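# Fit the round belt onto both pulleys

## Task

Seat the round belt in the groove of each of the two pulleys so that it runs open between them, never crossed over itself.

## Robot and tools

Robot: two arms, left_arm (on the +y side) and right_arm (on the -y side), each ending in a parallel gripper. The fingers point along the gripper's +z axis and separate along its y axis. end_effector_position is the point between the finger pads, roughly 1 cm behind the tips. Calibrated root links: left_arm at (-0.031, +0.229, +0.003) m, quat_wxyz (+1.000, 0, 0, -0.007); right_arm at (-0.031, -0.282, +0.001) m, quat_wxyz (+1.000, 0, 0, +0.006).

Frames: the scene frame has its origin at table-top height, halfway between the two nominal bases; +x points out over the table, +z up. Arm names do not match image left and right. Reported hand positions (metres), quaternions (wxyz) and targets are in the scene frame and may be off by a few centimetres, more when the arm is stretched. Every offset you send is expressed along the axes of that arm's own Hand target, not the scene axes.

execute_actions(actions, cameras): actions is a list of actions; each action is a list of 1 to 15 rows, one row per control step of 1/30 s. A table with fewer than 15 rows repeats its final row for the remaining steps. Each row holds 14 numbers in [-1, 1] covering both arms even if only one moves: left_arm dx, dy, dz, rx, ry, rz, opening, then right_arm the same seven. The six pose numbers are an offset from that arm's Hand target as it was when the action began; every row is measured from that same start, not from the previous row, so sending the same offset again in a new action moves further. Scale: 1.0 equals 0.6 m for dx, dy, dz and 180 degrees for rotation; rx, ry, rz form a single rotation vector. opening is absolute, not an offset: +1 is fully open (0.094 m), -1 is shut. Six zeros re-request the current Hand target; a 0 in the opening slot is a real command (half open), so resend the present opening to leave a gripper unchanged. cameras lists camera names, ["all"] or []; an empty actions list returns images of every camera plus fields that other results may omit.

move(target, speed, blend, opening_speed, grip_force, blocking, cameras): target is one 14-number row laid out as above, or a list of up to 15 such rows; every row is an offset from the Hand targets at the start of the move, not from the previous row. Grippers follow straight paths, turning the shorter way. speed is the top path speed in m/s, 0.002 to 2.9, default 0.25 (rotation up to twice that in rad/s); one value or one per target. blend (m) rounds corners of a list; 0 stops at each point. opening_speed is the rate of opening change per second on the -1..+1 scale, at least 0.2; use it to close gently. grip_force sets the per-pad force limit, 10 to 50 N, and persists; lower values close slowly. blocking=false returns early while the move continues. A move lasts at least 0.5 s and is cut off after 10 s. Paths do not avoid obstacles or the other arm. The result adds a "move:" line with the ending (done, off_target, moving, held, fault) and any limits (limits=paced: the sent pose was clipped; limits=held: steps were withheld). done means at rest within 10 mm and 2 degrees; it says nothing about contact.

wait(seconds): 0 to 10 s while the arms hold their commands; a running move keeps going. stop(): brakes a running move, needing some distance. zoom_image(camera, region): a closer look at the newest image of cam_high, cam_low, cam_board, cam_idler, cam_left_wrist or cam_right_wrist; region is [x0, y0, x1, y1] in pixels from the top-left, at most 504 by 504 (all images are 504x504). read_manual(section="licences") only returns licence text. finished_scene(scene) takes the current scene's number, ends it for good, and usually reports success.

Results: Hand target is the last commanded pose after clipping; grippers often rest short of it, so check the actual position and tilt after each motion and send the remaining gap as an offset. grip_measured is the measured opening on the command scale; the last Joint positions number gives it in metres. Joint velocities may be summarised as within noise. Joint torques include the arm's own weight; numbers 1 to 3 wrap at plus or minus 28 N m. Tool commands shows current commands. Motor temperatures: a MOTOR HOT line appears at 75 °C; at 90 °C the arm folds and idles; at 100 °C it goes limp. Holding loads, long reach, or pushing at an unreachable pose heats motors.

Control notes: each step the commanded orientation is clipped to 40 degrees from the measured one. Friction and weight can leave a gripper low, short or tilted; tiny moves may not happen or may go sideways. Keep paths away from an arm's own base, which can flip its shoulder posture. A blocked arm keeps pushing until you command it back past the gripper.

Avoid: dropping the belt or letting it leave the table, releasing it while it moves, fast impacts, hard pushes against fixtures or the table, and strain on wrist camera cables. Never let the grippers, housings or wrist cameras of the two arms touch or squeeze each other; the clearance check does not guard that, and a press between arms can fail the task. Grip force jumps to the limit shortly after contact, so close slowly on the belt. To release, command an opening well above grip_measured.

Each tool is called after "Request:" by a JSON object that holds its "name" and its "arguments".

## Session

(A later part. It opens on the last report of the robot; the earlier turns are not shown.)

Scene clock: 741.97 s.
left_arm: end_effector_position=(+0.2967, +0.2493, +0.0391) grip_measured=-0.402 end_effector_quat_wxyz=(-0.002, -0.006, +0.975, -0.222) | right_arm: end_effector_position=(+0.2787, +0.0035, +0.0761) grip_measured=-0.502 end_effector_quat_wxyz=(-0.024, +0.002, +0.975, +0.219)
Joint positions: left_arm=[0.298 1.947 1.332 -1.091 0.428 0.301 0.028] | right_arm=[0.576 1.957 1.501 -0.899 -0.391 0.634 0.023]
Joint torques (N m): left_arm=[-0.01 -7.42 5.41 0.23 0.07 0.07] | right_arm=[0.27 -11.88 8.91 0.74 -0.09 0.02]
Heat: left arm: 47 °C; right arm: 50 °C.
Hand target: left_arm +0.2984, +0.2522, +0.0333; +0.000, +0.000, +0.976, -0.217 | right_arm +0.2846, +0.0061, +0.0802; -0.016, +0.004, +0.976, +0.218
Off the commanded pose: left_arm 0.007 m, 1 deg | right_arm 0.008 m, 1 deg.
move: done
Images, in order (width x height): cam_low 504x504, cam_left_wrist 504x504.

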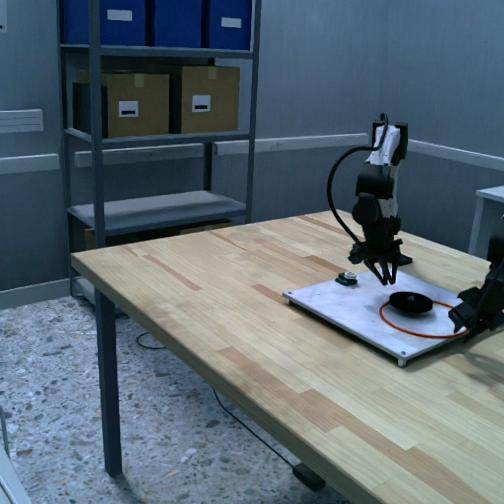

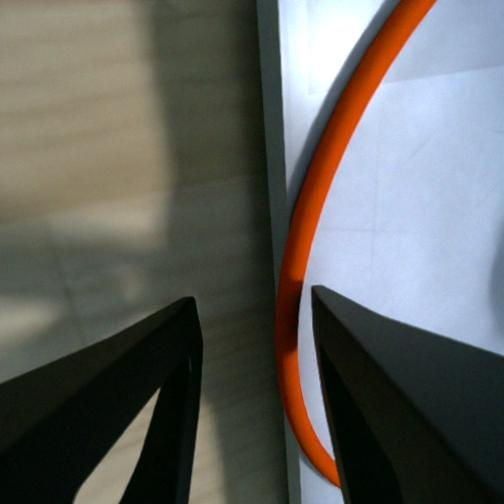

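Request:
{"name": "move", "arguments": {"target": [[0,-0.004,0.0147,0,0,0,-0.4,0,0,0,0,0,0,-0.5],[0,-0.004,0.0147,0,0,0,-0.96,0,0,0,0,0,0,-0.5]], "speed": 0.06, "opening_speed": 0.6, "cameras": ["cam_left_wrist","cam_low"]}}

Request:
{"name": "zoom_image", "arguments": {"camera": "cam_low", "region": [350, 220, 500, 350]}}

Scene clock: 750.70 s.
left_arm: end_effector_position=(+0.2959, +0.2393, +0.0374) grip_measured=-0.902 end_effector_quat_wxyz=(+0.001, -0.003, +0.970, -0.242) | right_arm: end_effector_position=(+0.2787, +0.0035, +0.0761) grip_measured=-0.502 end_effector_quat_wxyz=(-0.024, +0.002, +0.975, +0.219)
Joint positions: left_arm=[0.289 1.947 1.311 -1.075 0.47 0.301 0.005] | right_arm=[0.576 1.957 1.501 -0.899 -0.391 0.634 0.023]
Joint torques (N m): left_arm=[-0.73 -7.17 5.04 0.39 -0.27 -0.14] | right_arm=[0.46 -11.77 9.14 0.75 -0.09 0.02]
Heat: left arm: 47 °C; right arm: 50 °C.
Hand target: left_arm +0.2984, +0.2463, +0.0264; +0.000, +0.000, +0.976, -0.217 | right_arm +0.2846, +0.0061, +0.0802; -0.016, +0.004, +0.976, +0.218
Off the commanded pose: left_arm 0.013 m, 3 deg | right_arm 0.008 m, 1 deg.
move: off_target (left_arm)
Images, in order (width x height): cam_low 504x504, cam_left_wrist 504x504.

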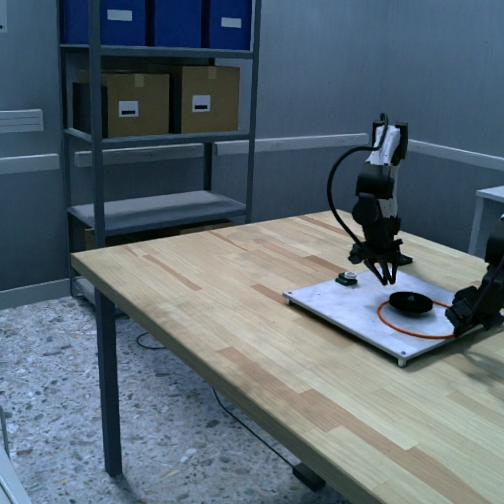

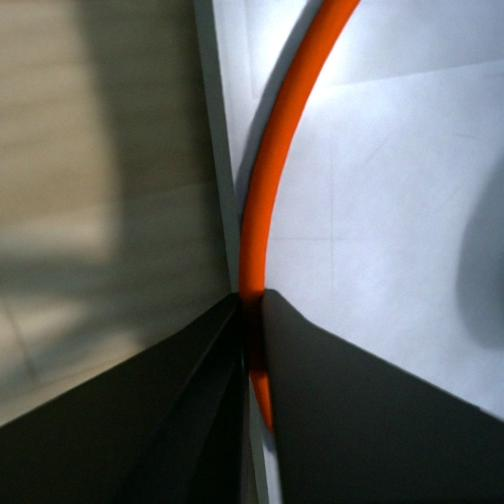

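Scaled by 3.360 from the camera's 504x504 image, which has a finer 720x720 frame.

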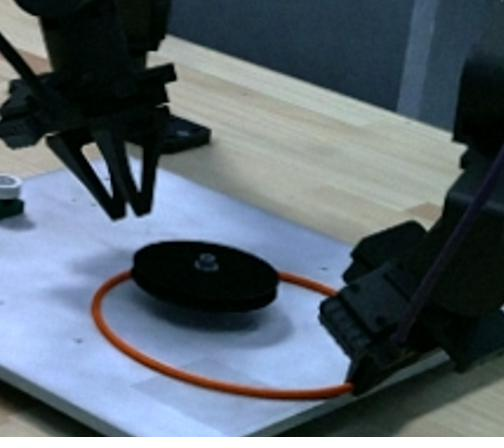

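Request:
{"name": "move", "arguments": {"target": [0,-0.0615,0.014,0,0,0,-0.96,0,0,0,0,0,0,-0.5], "speed": 0.06, "cameras": ["cam_left_wrist","cam_low","cam_board","cam_right_wrist"]}}

Request:
{"name": "zoom_image", "arguments": {"camera": "cam_low", "region": [350, 220, 500, 350]}}

Scene clock: 758.70 s.
left_arm: end_effector_position=(+0.2958, +0.2348, +0.0382) grip_measured=-0.905 end_effector_quat_wxyz=(-0.005, -0.011, +0.983, -0.182) | right_arm: end_effector_position=(+0.2787, +0.0035, +0.0761) grip_measured=-0.502 end_effector_quat_wxyz=(-0.024, +0.002, +0.975, +0.219)
Joint positions: left_arm=[0.22 1.903 1.293 -1.044 0.358 0.197 0.004] | right_arm=[0.576 1.957 1.501 -0.899 -0.391 0.634 0.023]
Joint torques (N m): left_arm=[-4.26 -7.65 3.4 0.5 0.86 -0.21] | right_arm=[0.29 -11.84 9.09 0.74 -0.11 -0.02]
Heat: left arm: 46 °C; right arm: 50 °C.
Hand target: left_arm +0.2985, +0.2093, +0.0344; +0.000, +0.000, +0.976, -0.217 | right_arm +0.2846, +0.0061, +0.0802; -0.016, +0.004, +0.976, +0.218
Off the commanded pose: left_arm 0.026 m, 4 deg | right_arm 0.008 m, 1 deg.
move: off_target (left_arm)
Images, in order (width x height): cam_low 504x504, cam_board 504x504, cam_left_wrist 504x504, cam_right_wrist 504x504.

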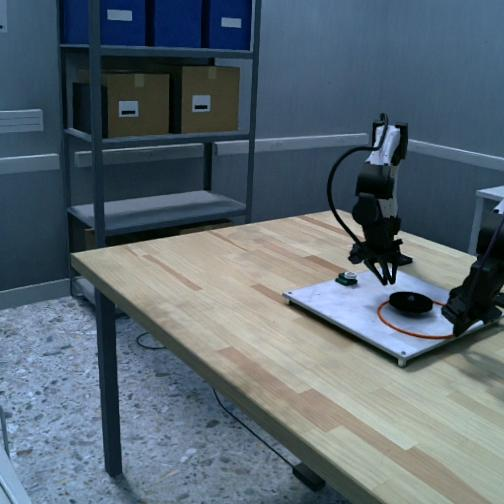

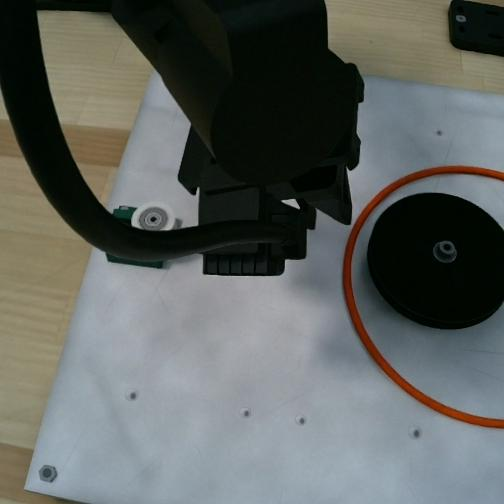

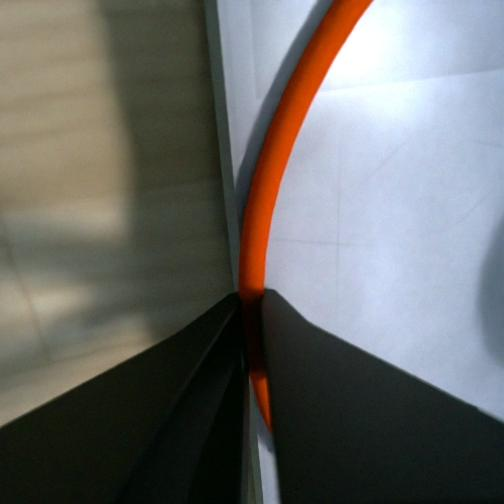

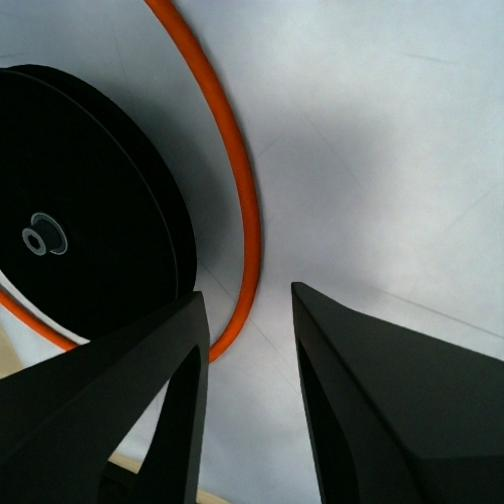

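Scaled by 3.360 from the camera's 504x504 image, which has a finer 720x720 frame.

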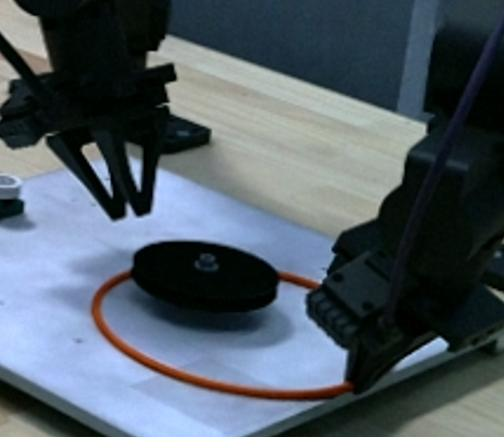

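Request:
{"name": "move", "arguments": {"target": [[0,0.045,-0.021,0,0,0,-0.96,0,0,0,0,0,0,-0.5],[0,0.024,-0.066,0,0,0,-0.96,0,0,0,0,0,0,-0.5],[0,-0.03,-0.041,0,0,0,-0.96,0,0,0,0,0,0,-0.5]], "speed": 0.08, "cameras": ["cam_left_wrist","cam_low","cam_board","cam_right_wrist"]}}

Request:
{"name": "zoom_image", "arguments": {"camera": "cam_low", "region": [350, 220, 500, 350]}}

Scene clock: 769.67 s.
left_arm: end_effector_position=(+0.2938, +0.2040, +0.0552) grip_measured=-0.907 end_effector_quat_wxyz=(-0.022, -0.001, +0.976, -0.217) | right_arm: end_effector_position=(+0.2787, +0.0035, +0.0761) grip_measured=-0.502 end_effector_quat_wxyz=(-0.024, +0.002, +0.975, +0.219)
Joint positions: left_arm=[0.16 1.899 1.338 -1.124 0.425 0.168 0.004] | right_arm=[0.576 1.957 1.501 -0.899 -0.391 0.634 0.023]
Joint torques (N m): left_arm=[-0.25 -10.92 5.27 0.27 0.26 -0.18] | right_arm=[0.18 -11.99 8.88 0.71 -0.09 -0.04]
Heat: left arm: 47 °C; right arm: 51 °C.
Hand target: left_arm +0.2984, +0.2034, +0.0643; +0.000, +0.000, +0.976, -0.217 | right_arm +0.2846, +0.0061, +0.0802; -0.016, +0.004, +0.976, +0.218
Off the commanded pose: left_arm 0.010 m, 3 deg | right_arm 0.008 m, 1 deg.
move: off_target (left_arm)
Images, in order (width x height): cam_low 504x504, cam_board 504x504, cam_left_wrist 504x504, cam_right_wrist 504x504.

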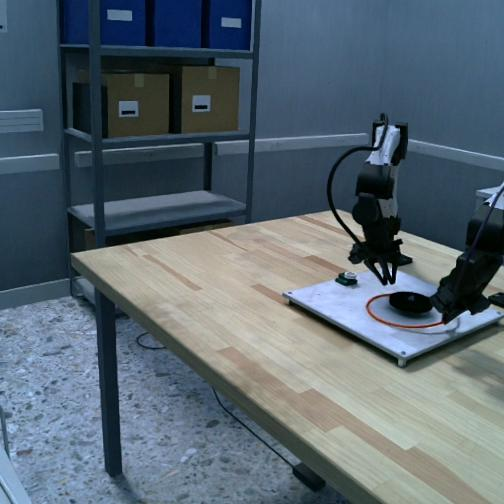

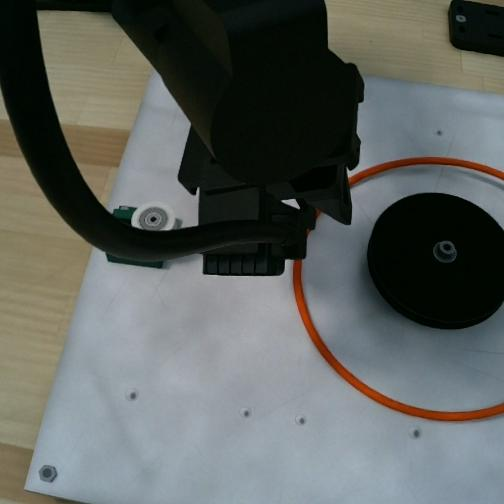

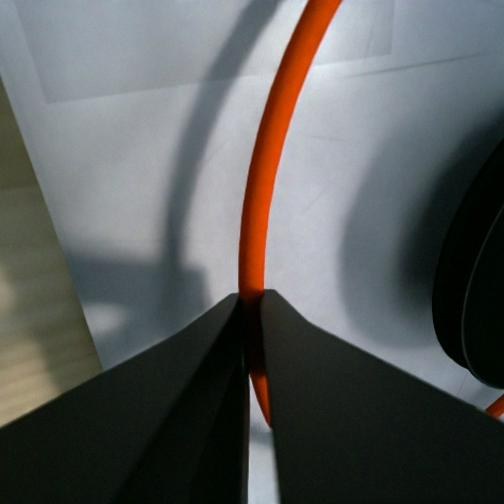

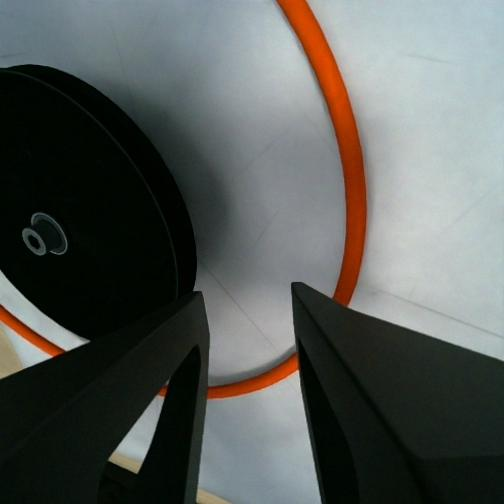

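Scaled by 3.360 from the camera's 504x504 image, which has a finer 720x720 frame.

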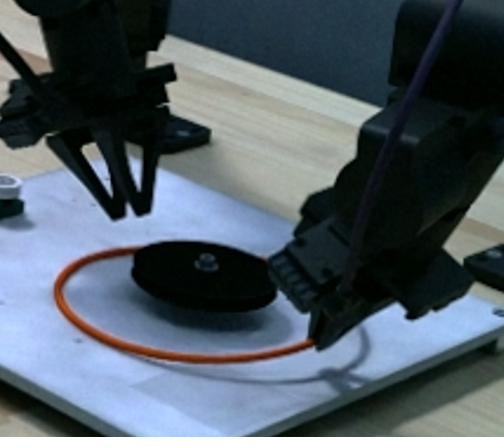

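Request:
{"name": "move", "arguments": {"target": [[0,-0.03,-0.041,0,0,0,-0.96,-0.019,-0.04,0.018,0,0,0,-0.4],[0,-0.03,-0.041,0,0,0,-0.96,-0.019,-0.05,0.04,0,0,0,-0.4]], "speed": 0.08, "cameras": ["cam_low","cam_right_wrist"]}}

Request:
{"name": "zoom_image", "arguments": {"camera": "cam_low", "region": [350, 220, 500, 350]}}

Scene clock: 788.87 s.
left_arm: end_effector_position=(+0.2946, +0.1998, +0.0795) grip_measured=-0.907 end_effector_quat_wxyz=(-0.017, -0.002, +0.976, -0.215) | right_arm: end_effector_position=(+0.2927, -0.0111, +0.0477) grip_measured=-0.402 end_effector_quat_wxyz=(-0.021, +0.007, +0.976, +0.216)
Joint positions: left_arm=[0.146 1.862 1.39 -1.194 0.425 0.148 0.004] | right_arm=[0.528 2 1.45 -0.82 -0.391 0.594 0.028]
Joint torques (N m): left_arm=[-0.65 -10.35 8.03 0.01 0.27 -0.17] | right_arm=[0.09 -12.62 5.35 0.95 -0.22 -0.12]
Motor temperatures (°C): left_arm=[25 55 40 24 25 23 29] | right_arm=[24 51 38 27 26 22 25]
Heat: left arm: 55 °C; right arm: 51 °C.
Hand target: left_arm +0.2984, +0.1975, +0.0942; +0.000, +0.000, +0.976, -0.217 | right_arm +0.2950, -0.0109, +0.0454; -0.016, +0.004, +0.976, +0.218
Off the commanded pose: left_arm 0.015 m, 2 deg | right_arm 0.003 m, 1 deg.
move: off_target (left_arm)
Images, in order (width x height): cam_low 504x504, cam_right_wrist 504x504.

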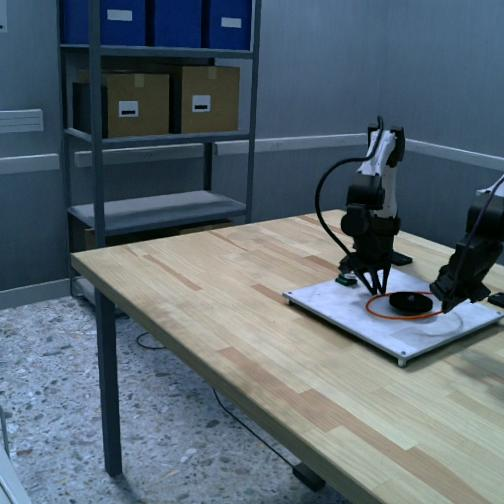

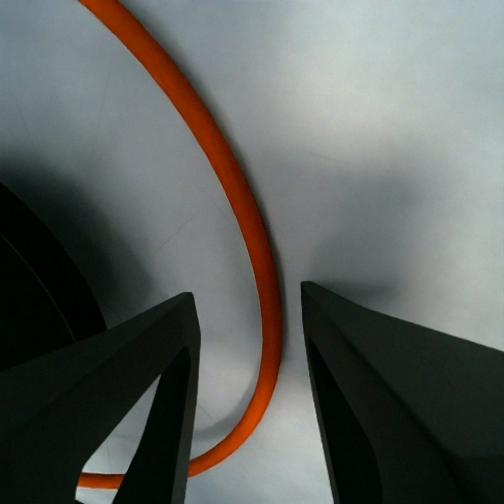

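Scaled by 3.360 from the camera's 504x504 image, which has a finer 720x720 frame.

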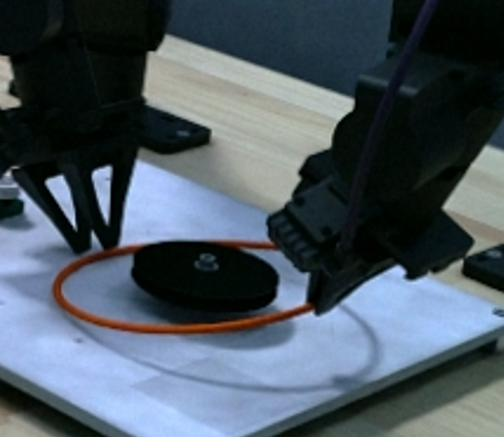

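Request:
{"name": "move", "arguments": {"target": [[0,0,0,0,0,0,-0.96,-0.003,-0.0095,0.022,0,0,0,-0.4],[0,0,0,0,0,0,-0.96,-0.003,-0.0095,0.022,0,0,0,-0.96]], "speed": 0.06, "opening_speed": 0.6, "cameras": ["cam_low","cam_right_wrist"]}}

Request:
{"name": "zoom_image", "arguments": {"camera": "cam_low", "region": [350, 220, 500, 350]}}

Scene clock: 805.37 s.
left_arm: end_effector_position=(+0.2946, +0.1998, +0.0795) grip_measured=-0.907 end_effector_quat_wxyz=(-0.017, -0.002, +0.976, -0.215) | right_arm: end_effector_position=(+0.2968, -0.0071, +0.0403) grip_measured=-0.919 end_effector_quat_wxyz=(-0.014, +0.004, +0.974, +0.225)
Joint positions: left_arm=[0.146 1.862 1.39 -1.194 0.425 0.148 0.004] | right_arm=[0.528 2.013 1.432 -0.766 -0.399 0.594 0.004]
Joint torques (N m): left_arm=[-0.69 -10.37 8.01 0.03 0.26 -0.16] | right_arm=[-0.06 -11.55 4.83 0.91 -0.11 -0.11]
Heat: left arm: 53 °C; right arm: 51 °C.
Hand target: left_arm +0.2984, +0.1975, +0.0942; +0.000, +0.000, +0.976, -0.217 | right_arm +0.2963, -0.0103, +0.0310; -0.016, +0.004, +0.976, +0.218
Off the commanded pose: left_arm 0.015 m, 2 deg | right_arm 0.010 m, 1 deg.
move: off_target (left_arm); target 2's new opening was sent with right_arm's hand 0.014 m and 1 deg from that target
Images, in order (width x height): cam_low 504x504, cam_right_wrist 504x504.

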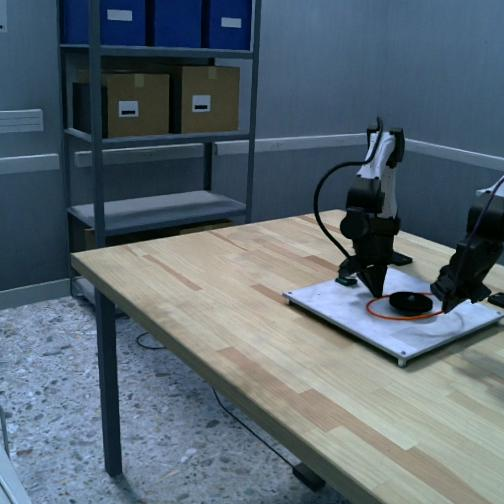

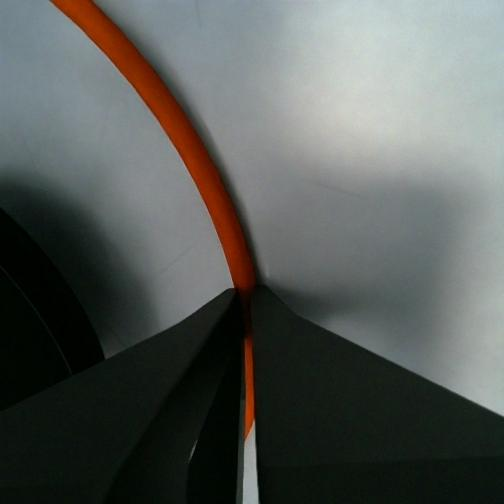

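Scaled by 3.360 from the camera's 504x504 image, which has a finer 720x720 frame.

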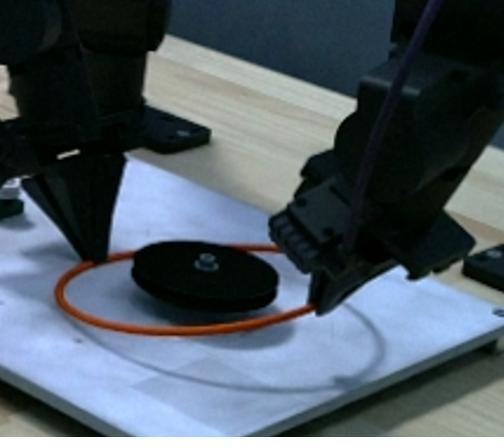

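Request:
{"name": "move", "arguments": {"target": [[0,0,0,0,0,0,-0.96,0.01,0.0193,-0.081,0,0,0,-0.96],[0.022,-0.043,0.0365,0,-0.06,0.028,-0.96,0.0205,-0.0917,-0.1385,-0.249,-0.046,-0.0505,-0.96]], "speed": 0.08, "cameras": ["cam_low","cam_right_wrist","cam_left_wrist","cam_board"]}}

Request:
{"name": "zoom_image", "arguments": {"camera": "cam_low", "region": [350, 220, 500, 350]}}

Request:
{"name": "zoom_image", "arguments": {"camera": "cam_right_wrist", "region": [120, 20, 320, 320]}}

Scene clock: 834.90 s.
left_arm: end_effector_position=(+0.2814, +0.1645, +0.0787) grip_measured=-0.907 end_effector_quat_wxyz=(+0.082, +0.021, +0.972, -0.219) | right_arm: end_effector_position=(+0.2846, -0.0937, +0.0835) grip_measured=-0.923 end_effector_quat_wxyz=(+0.065, -0.046, +0.820, +0.567)
Joint positions: left_arm=[0.05 1.624 1.092 -0.888 0.449 0.044 0.004] | right_arm=[0.072 1.817 0.901 -0.294 -1.19 0.217 0.004]
Joint torques (N m): left_arm=[-0.36 -8.62 5.71 0.81 0.13 -0.16] | right_arm=[-0.5 -9.26 4.67 1.05 -0.71 -0.18]
Motor temperatures (°C): left_arm=[25 55 43 23 25 23 29] | right_arm=[24 54 36 27 26 22 26]
Heat: left arm: 55 °C; right arm: 54 °C.
Hand target: left_arm +0.2852, +0.1648, +0.0852; +0.101, +0.023, +0.971, -0.216 | right_arm +0.2857, -0.0956, +0.0832; +0.072, -0.051, +0.815, +0.572
Off the commanded pose: left_arm 0.008 m, 2 deg | right_arm 0.002 m, 1 deg.
move: done
Images, in order (width x height): cam_low 504x504, cam_board 504x504, cam_left_wrist 504x504, cam_right_wrist 504x504.

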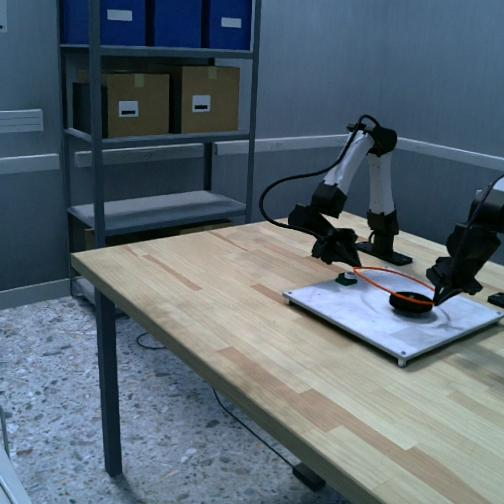

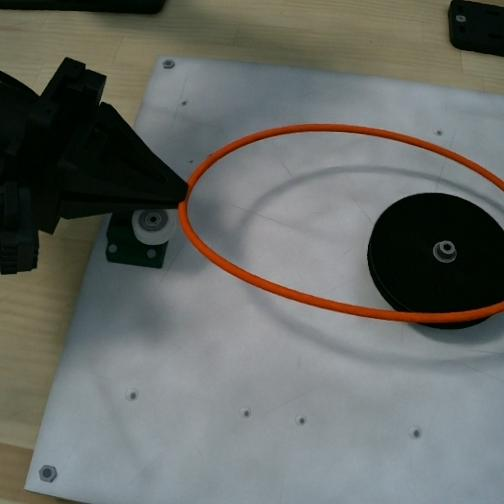

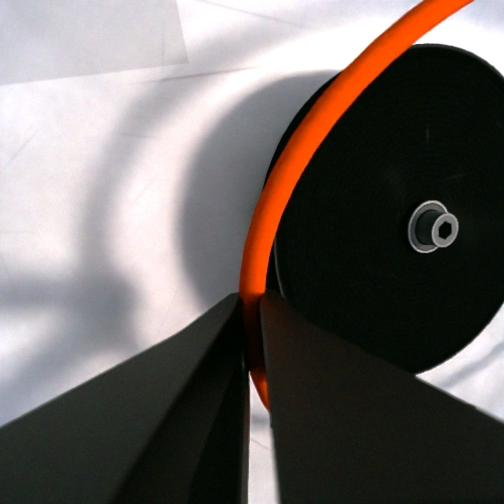

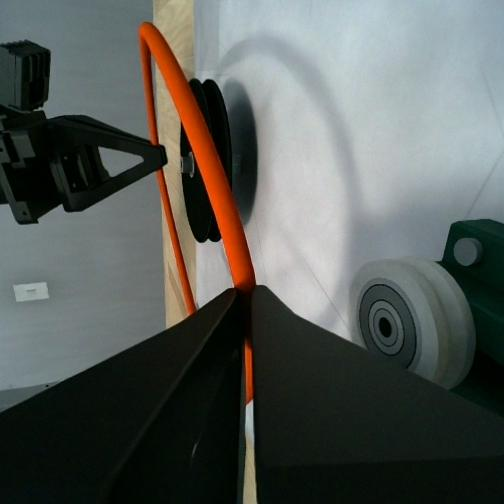

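Scaled by 3.360 from the camera's 504x504 image, which has a finer 720x720 frame.

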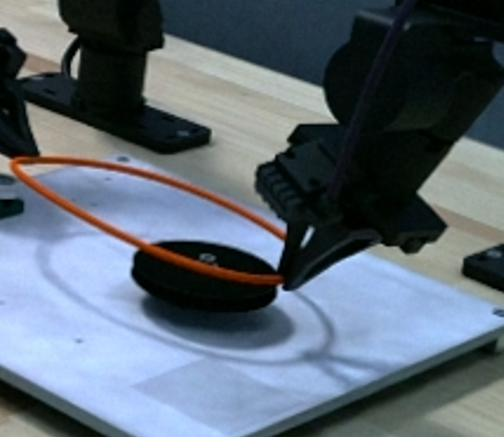

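Scaled by 1.680 from the camera's 504x504 image, which has a finer 720x720 frame.

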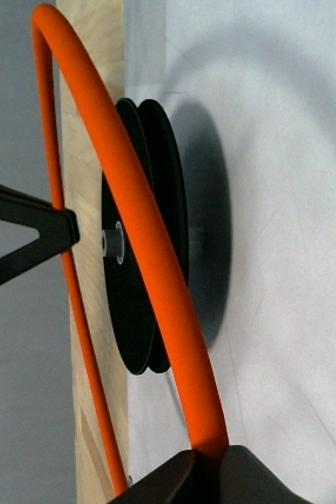

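Request:
{"name": "move", "arguments": {"target": [0.01,0.0275,0.041,0,0,0,-0.96,0,0,0,0,0,0,-0.96], "speed": 0.06, "cameras": ["cam_low","cam_right_wrist","cam_left_wrist"]}}

Request:
{"name": "zoom_image", "arguments": {"camera": "cam_low", "region": [350, 220, 500, 350]}}

Request:
{"name": "zoom_image", "arguments": {"camera": "cam_right_wrist", "region": [120, 20, 320, 320]}}

Scene clock: 850.03 s.
left_arm: end_effector_position=(+0.2824, +0.1654, +0.0609) grip_measured=-0.907 end_effector_quat_wxyz=(+0.098, +0.023, +0.970, -0.220) | right_arm: end_effector_position=(+0.2846, -0.0936, +0.0836) grip_measured=-0.923 end_effector_quat_wxyz=(+0.065, -0.046, +0.819, +0.568)
Joint positions: left_arm=[0.055 1.624 1.01 -0.773 0.454 0.044 0.004] | right_arm=[0.072 1.817 0.901 -0.293 -1.19 0.217 0.004]
Joint torques (N m): left_arm=[0.75 -5.19 5.7 0.88 0.11 0.03] | right_arm=[-0.57 -9.47 4.59 1.09 -0.66 -0.15]
Motor temperatures (°C): left_arm=[25 56 42 24 25 23 30] | right_arm=[24 52 35 28 26 22 26]
Heat: left arm: 56 °C; right arm: 52 °C.
Hand target: left_arm +0.2854, +0.1693, +0.0554; +0.102, +0.023, +0.971, -0.216 | right_arm +0.2856, -0.0955, +0.0832; +0.072, -0.051, +0.815, +0.572
Off the commanded pose: left_arm 0.007 m, 1 deg | right_arm 0.002 m, 1 deg.
move: done
Images, in order (width x height): cam_low 504x504, cam_left_wrist 504x504, cam_right_wrist 504x504.

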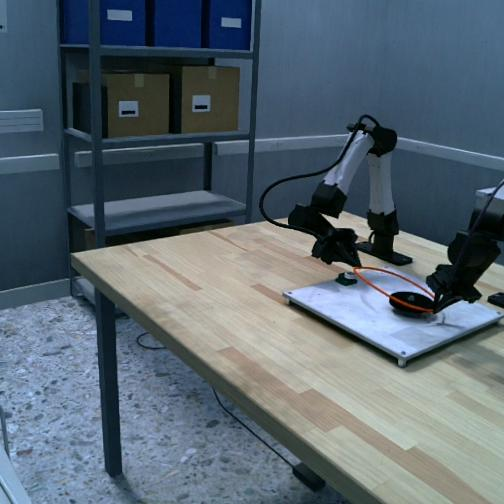

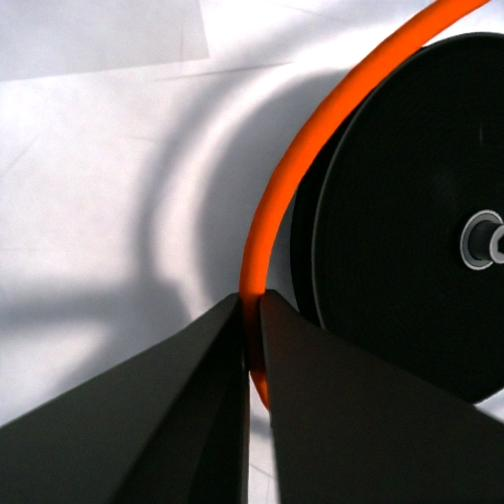

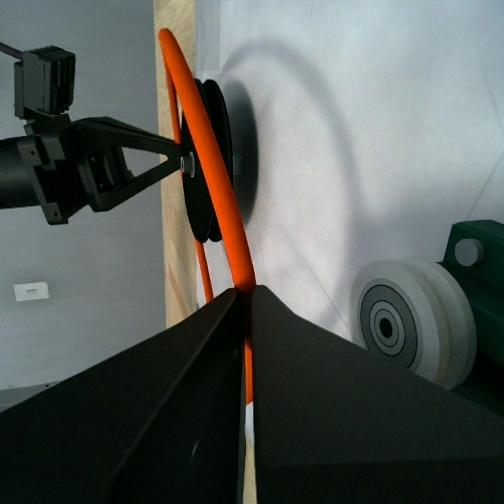

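Scaled by 3.360 from the camera's 504x504 image, which has a finer 720x720 frame.

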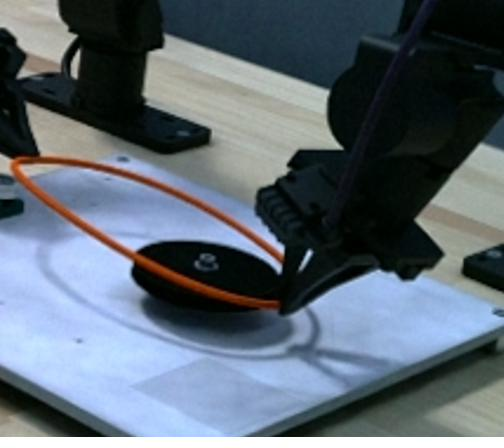

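Scaled by 1.680 from the camera's 504x504 image, which has a finer 720x720 frame.

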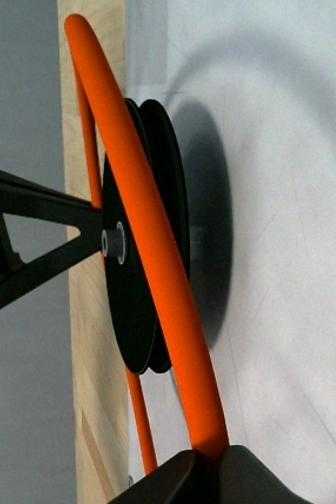

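Request:
{"name": "move", "arguments": {"target": [0.003,0.0075,0.0155,0,0,0,-0.96,0,0,0,0,0,0,-0.96], "speed": 0.06, "cameras": ["cam_low","cam_right_wrist","cam_left_wrist"]}}

Request:
{"name": "zoom_image", "arguments": {"camera": "cam_low", "region": [350, 220, 500, 350]}}

Request:
{"name": "zoom_image", "arguments": {"camera": "cam_right_wrist", "region": [120, 20, 320, 320]}}

Scene clock: 857.40 s.
left_arm: end_effector_position=(+0.2828, +0.1652, +0.0500) grip_measured=-0.907 end_effector_quat_wxyz=(+0.098, +0.022, +0.970, -0.221) | right_arm: end_effector_position=(+0.2846, -0.0936, +0.0836) grip_measured=-0.923 end_effector_quat_wxyz=(+0.065, -0.046, +0.819, +0.568)
Joint positions: left_arm=[0.055 1.644 0.984 -0.73 0.455 0.044 0.004] | right_arm=[0.072 1.817 0.901 -0.293 -1.19 0.217 0.004]
Joint torques (N m): left_arm=[0.73 -5.42 5.65 0.91 0.1 0.02] | right_arm=[-0.68 -9.57 4.64 1.13 -0.69 -0.19]
Heat: left arm: 54 °C; right arm: 51 °C.
Hand target: left_arm +0.2857, +0.1695, +0.0449; +0.102, +0.023, +0.971, -0.216 | right_arm +0.2856, -0.0955, +0.0832; +0.072, -0.051, +0.815, +0.572
Off the commanded pose: left_arm 0.007 m, 1 deg | right_arm 0.002 m, 1 deg.
move: done
Images, in order (width x height): cam_low 504x504, cam_left_wrist 504x504, cam_right_wrist 504x504.

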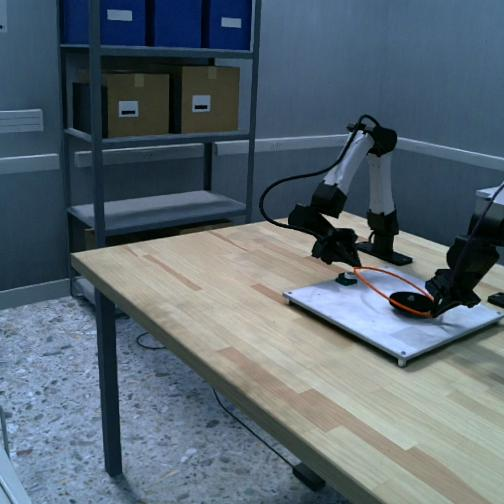

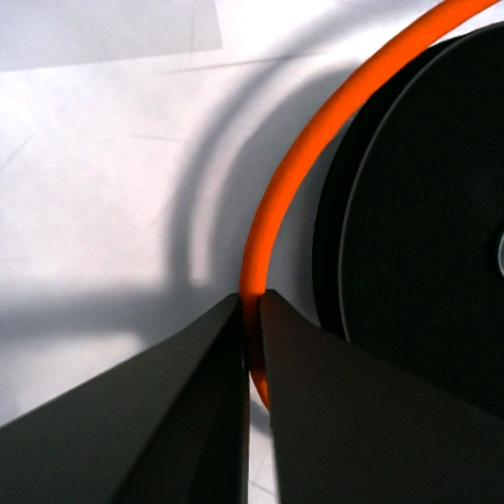

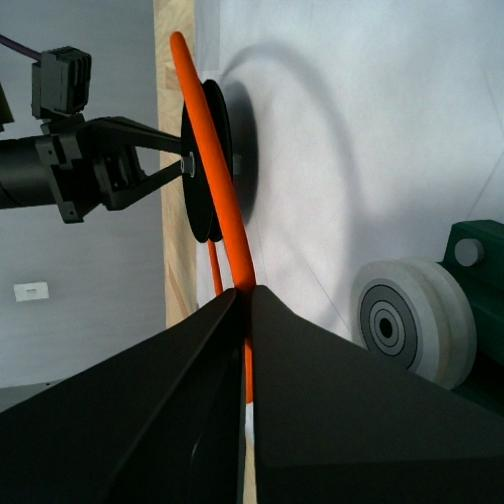

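Scaled by 3.360 from the camera's 504x504 image, which has a finer 720x720 frame.

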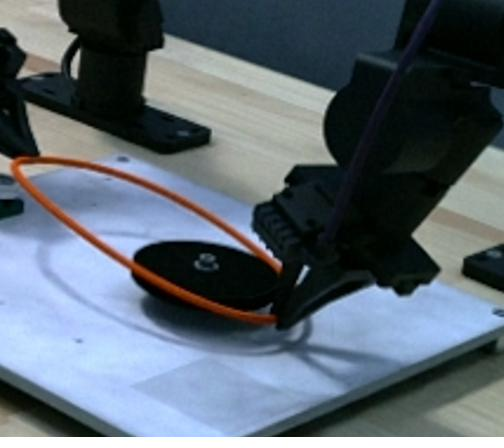

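Scaled by 1.680 from the camera's 504x504 image, which has a finer 720x720 frame.

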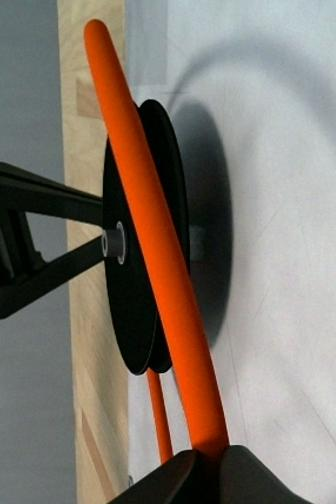

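Request:
{"name": "move", "arguments": {"target": [0,0,0,0,0,0,-0.96,0,-0.0228,-0.0485,0,0,0,-0.96], "speed": 0.06, "cameras": ["cam_low","cam_right_wrist","cam_left_wrist"]}}

Request:
{"name": "zoom_image", "arguments": {"camera": "cam_low", "region": [350, 220, 500, 350]}}

Request:
{"name": "zoom_image", "arguments": {"camera": "cam_right_wrist", "region": [120, 20, 320, 320]}}

Request:
{"name": "zoom_image", "arguments": {"camera": "cam_left_wrist", "region": [200, 0, 504, 330]}}

Scene clock: 868.70 s.
left_arm: end_effector_position=(+0.2885, +0.1668, +0.0512) grip_measured=-0.907 end_effector_quat_wxyz=(+0.110, +0.023, +0.969, -0.221) | right_arm: end_effector_position=(+0.2799, -0.1266, +0.0758) grip_measured=-0.961 end_effector_quat_wxyz=(+0.063, -0.044, +0.819, +0.569)
Joint positions: left_arm=[0.06 1.644 0.984 -0.706 0.457 0.044 0.004] | right_arm=[-0.036 1.871 0.956 -0.568 -1.218 -0.07 0.002]
Joint torques (N m): left_arm=[0.16 -5.46 5.71 0.72 0.07 0.04] | right_arm=[-0.21 -9.58 7.43 0.46 -0.67 -0.21]
Motor temperatures (°C): left_arm=[25 50 41 25 25 23 30] | right_arm=[24 50 35 28 26 22 26]
Heat: left arm: 50 °C; right arm: 50 °C.
Hand target: left_arm +0.2858, +0.1695, +0.0449; +0.102, +0.023, +0.971, -0.216 | right_arm +0.2862, -0.1275, +0.0803; +0.072, -0.051, +0.815, +0.572
Off the commanded pose: left_arm 0.007 m, 1 deg | right_arm 0.008 m, 1 deg.
move: done
Images, in order (width x height): cam_low 504x504, cam_left_wrist 504x504, cam_right_wrist 504x504.

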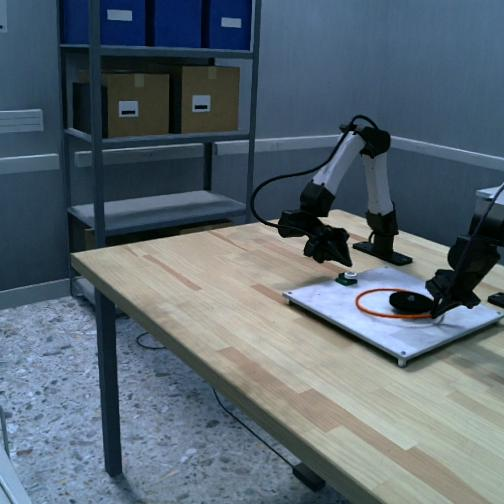

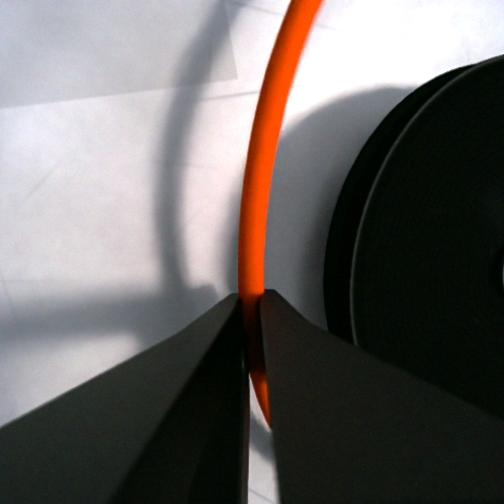

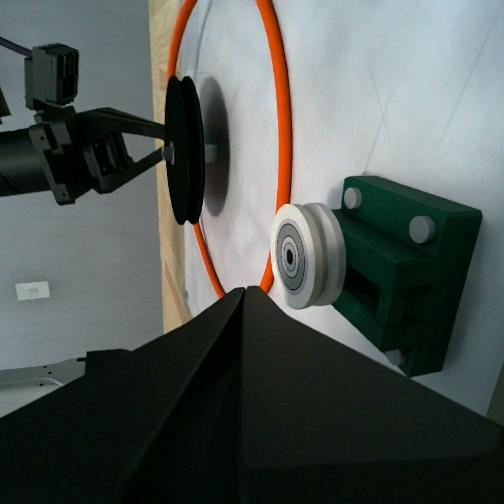

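Scaled by 3.360 from the camera's 504x504 image, which has a finer 720x720 frame.

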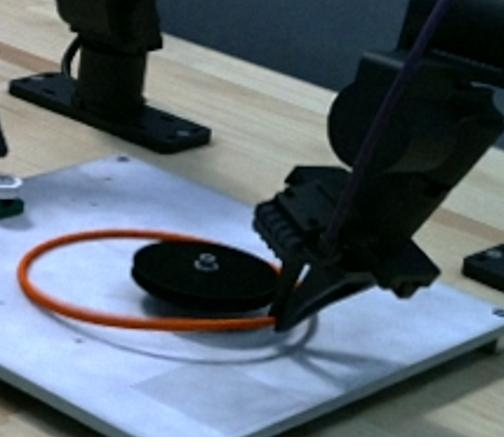

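Scaled by 1.680 from the camera's 504x504 image, which has a finer 720x720 frame.

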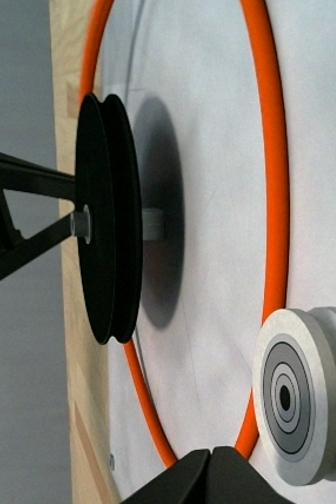

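Scaled by 1.527 from the camera's 504x504 image, which has a finer 720x720 frame.

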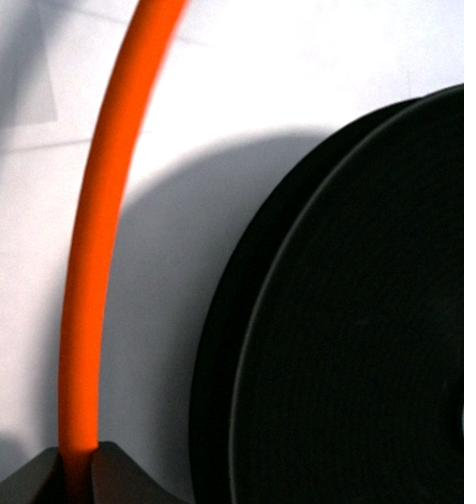

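Request:
{"name": "move", "arguments": {"target": [[-0.024,0.0153,-0.0675,0,0.06,-0.028,-0.96,-0.011,0.065,0.185,0.249,0.046,0.0505,-0.96],[-0.024,0.0153,-0.0675,0,0.06,-0.028,-0.96,-0.011,0.065,0.185,0.249,0.046,0.0505,-0.4]], "speed": 0.12, "cameras": ["cam_low","cam_right_wrist","cam_board"]}}

Request:
{"name": "zoom_image", "arguments": {"camera": "cam_low", "region": [350, 220, 500, 350]}}

Scene clock: 892.13 s.
left_arm: end_effector_position=(+0.2901, +0.1913, +0.0793) grip_measured=-0.907 end_effector_quat_wxyz=(+0.001, -0.003, +0.975, -0.222) | right_arm: end_effector_position=(+0.2873, -0.0125, +0.0764) grip_measured=-0.402 end_effector_quat_wxyz=(-0.024, +0.002, +0.975, +0.219)
Joint positions: left_arm=[0.131 1.809 1.319 -1.132 0.444 0.122 0.004] | right_arm=[0.528 1.955 1.501 -0.919 -0.401 0.585 0.028]
Joint torques (N m): left_arm=[0.39 -6.57 8.21 0.1 0.08 0.05] | right_arm=[0.51 -11.73 9.11 0.73 -0.11 -0.04]
Heat: left arm: 47 °C; right arm: 48 °C.
Hand target: left_arm +0.2931, +0.1950, +0.0799; +0.000, +0.000, +0.976, -0.217 | right_arm +0.2928, -0.0099, +0.0804; -0.016, +0.004, +0.976, +0.218
Off the commanded pose: left_arm 0.005 m, 1 deg | right_arm 0.007 m, 1 deg.
move: done
Images, in order (width x height): cam_low 504x504, cam_board 504x504, cam_right_wrist 504x504.

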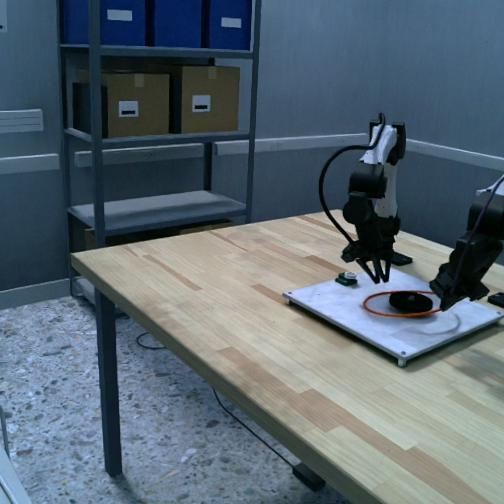

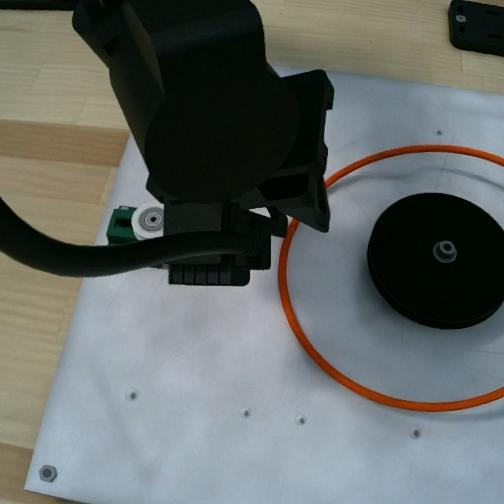

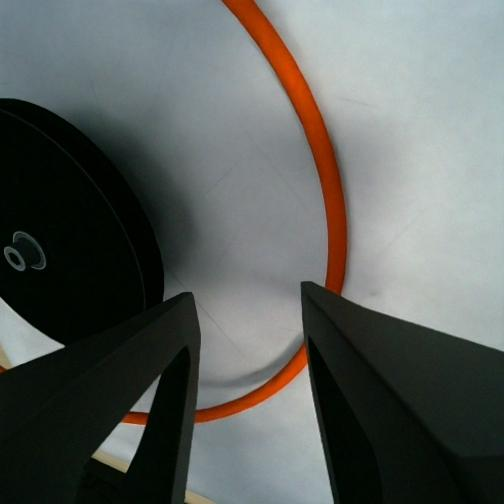

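Scaled by 3.360 from the camera's 504x504 image, which has a finer 720x720 frame.

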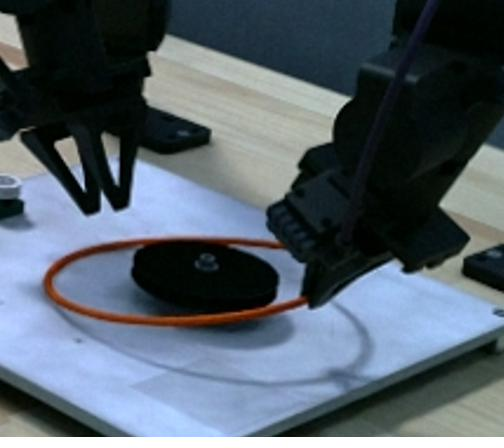

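Request:
{"name": "move", "arguments": {"target": [[0,0,0,0,0,0,-0.96,-0.0067,-0.0317,0.04,0,0,0,-0.4],[0,0,0,0,0,0,-0.96,-0.0067,-0.0455,0.078,0,0,0,-0.4]], "speed": 0.08, "cameras": ["cam_low","cam_right_wrist"]}}

Request:
{"name": "zoom_image", "arguments": {"camera": "cam_low", "region": [350, 220, 500, 350]}}

Scene clock: 905.37 s.
left_arm: end_effector_position=(+0.2900, +0.1914, +0.0792) grip_measured=-0.907 end_effector_quat_wxyz=(+0.001, -0.003, +0.975, -0.221) | right_arm: end_effector_position=(+0.2963, -0.0105, +0.0443) grip_measured=-0.402 end_effector_quat_wxyz=(-0.012, +0.002, +0.972, +0.234)
Joint positions: left_arm=[0.131 1.809 1.319 -1.132 0.443 0.122 0.004] | right_arm=[0.516 1.994 1.414 -0.76 -0.416 0.58 0.028]
Joint torques (N m): left_arm=[0.38 -6.49 8.23 0.09 0.09 0.05] | right_arm=[0.18 -10.25 3.93 1.1 0.06 -0.06]
Heat: left arm: 48 °C; right arm: 48 °C.
Hand target: left_arm +0.2931, +0.1950, +0.0799; +0.000, +0.000, +0.976, -0.217 | right_arm +0.2952, -0.0147, +0.0264; -0.016, +0.004, +0.976, +0.218
Off the commanded pose: left_arm 0.005 m, 1 deg | right_arm 0.019 m, 2 deg.
move: off_target (right_arm)
Images, in order (width x height): cam_low 504x504, cam_right_wrist 504x504.

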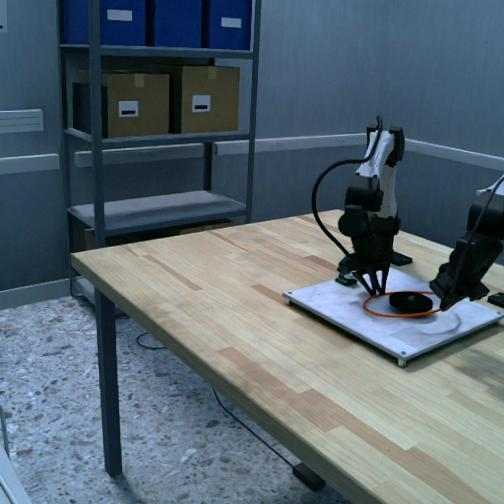

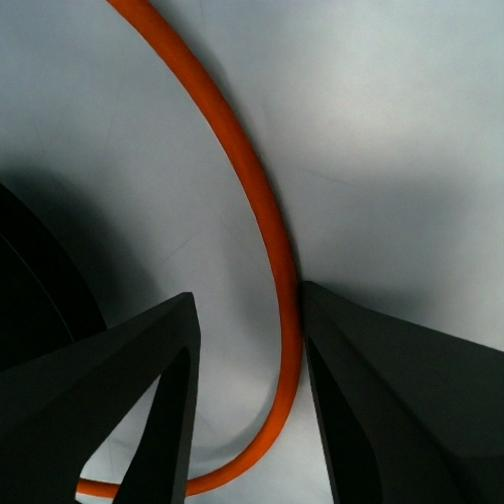

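Scaled by 3.360 from the camera's 504x504 image, which has a finer 720x720 frame.

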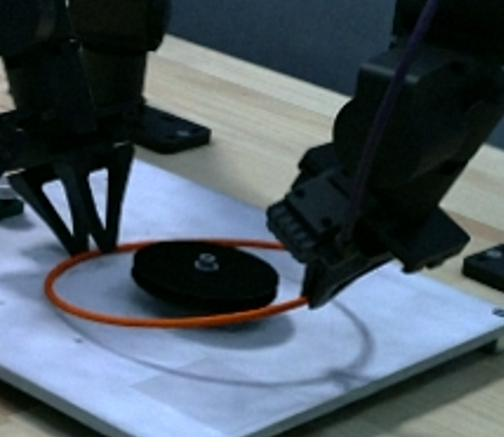

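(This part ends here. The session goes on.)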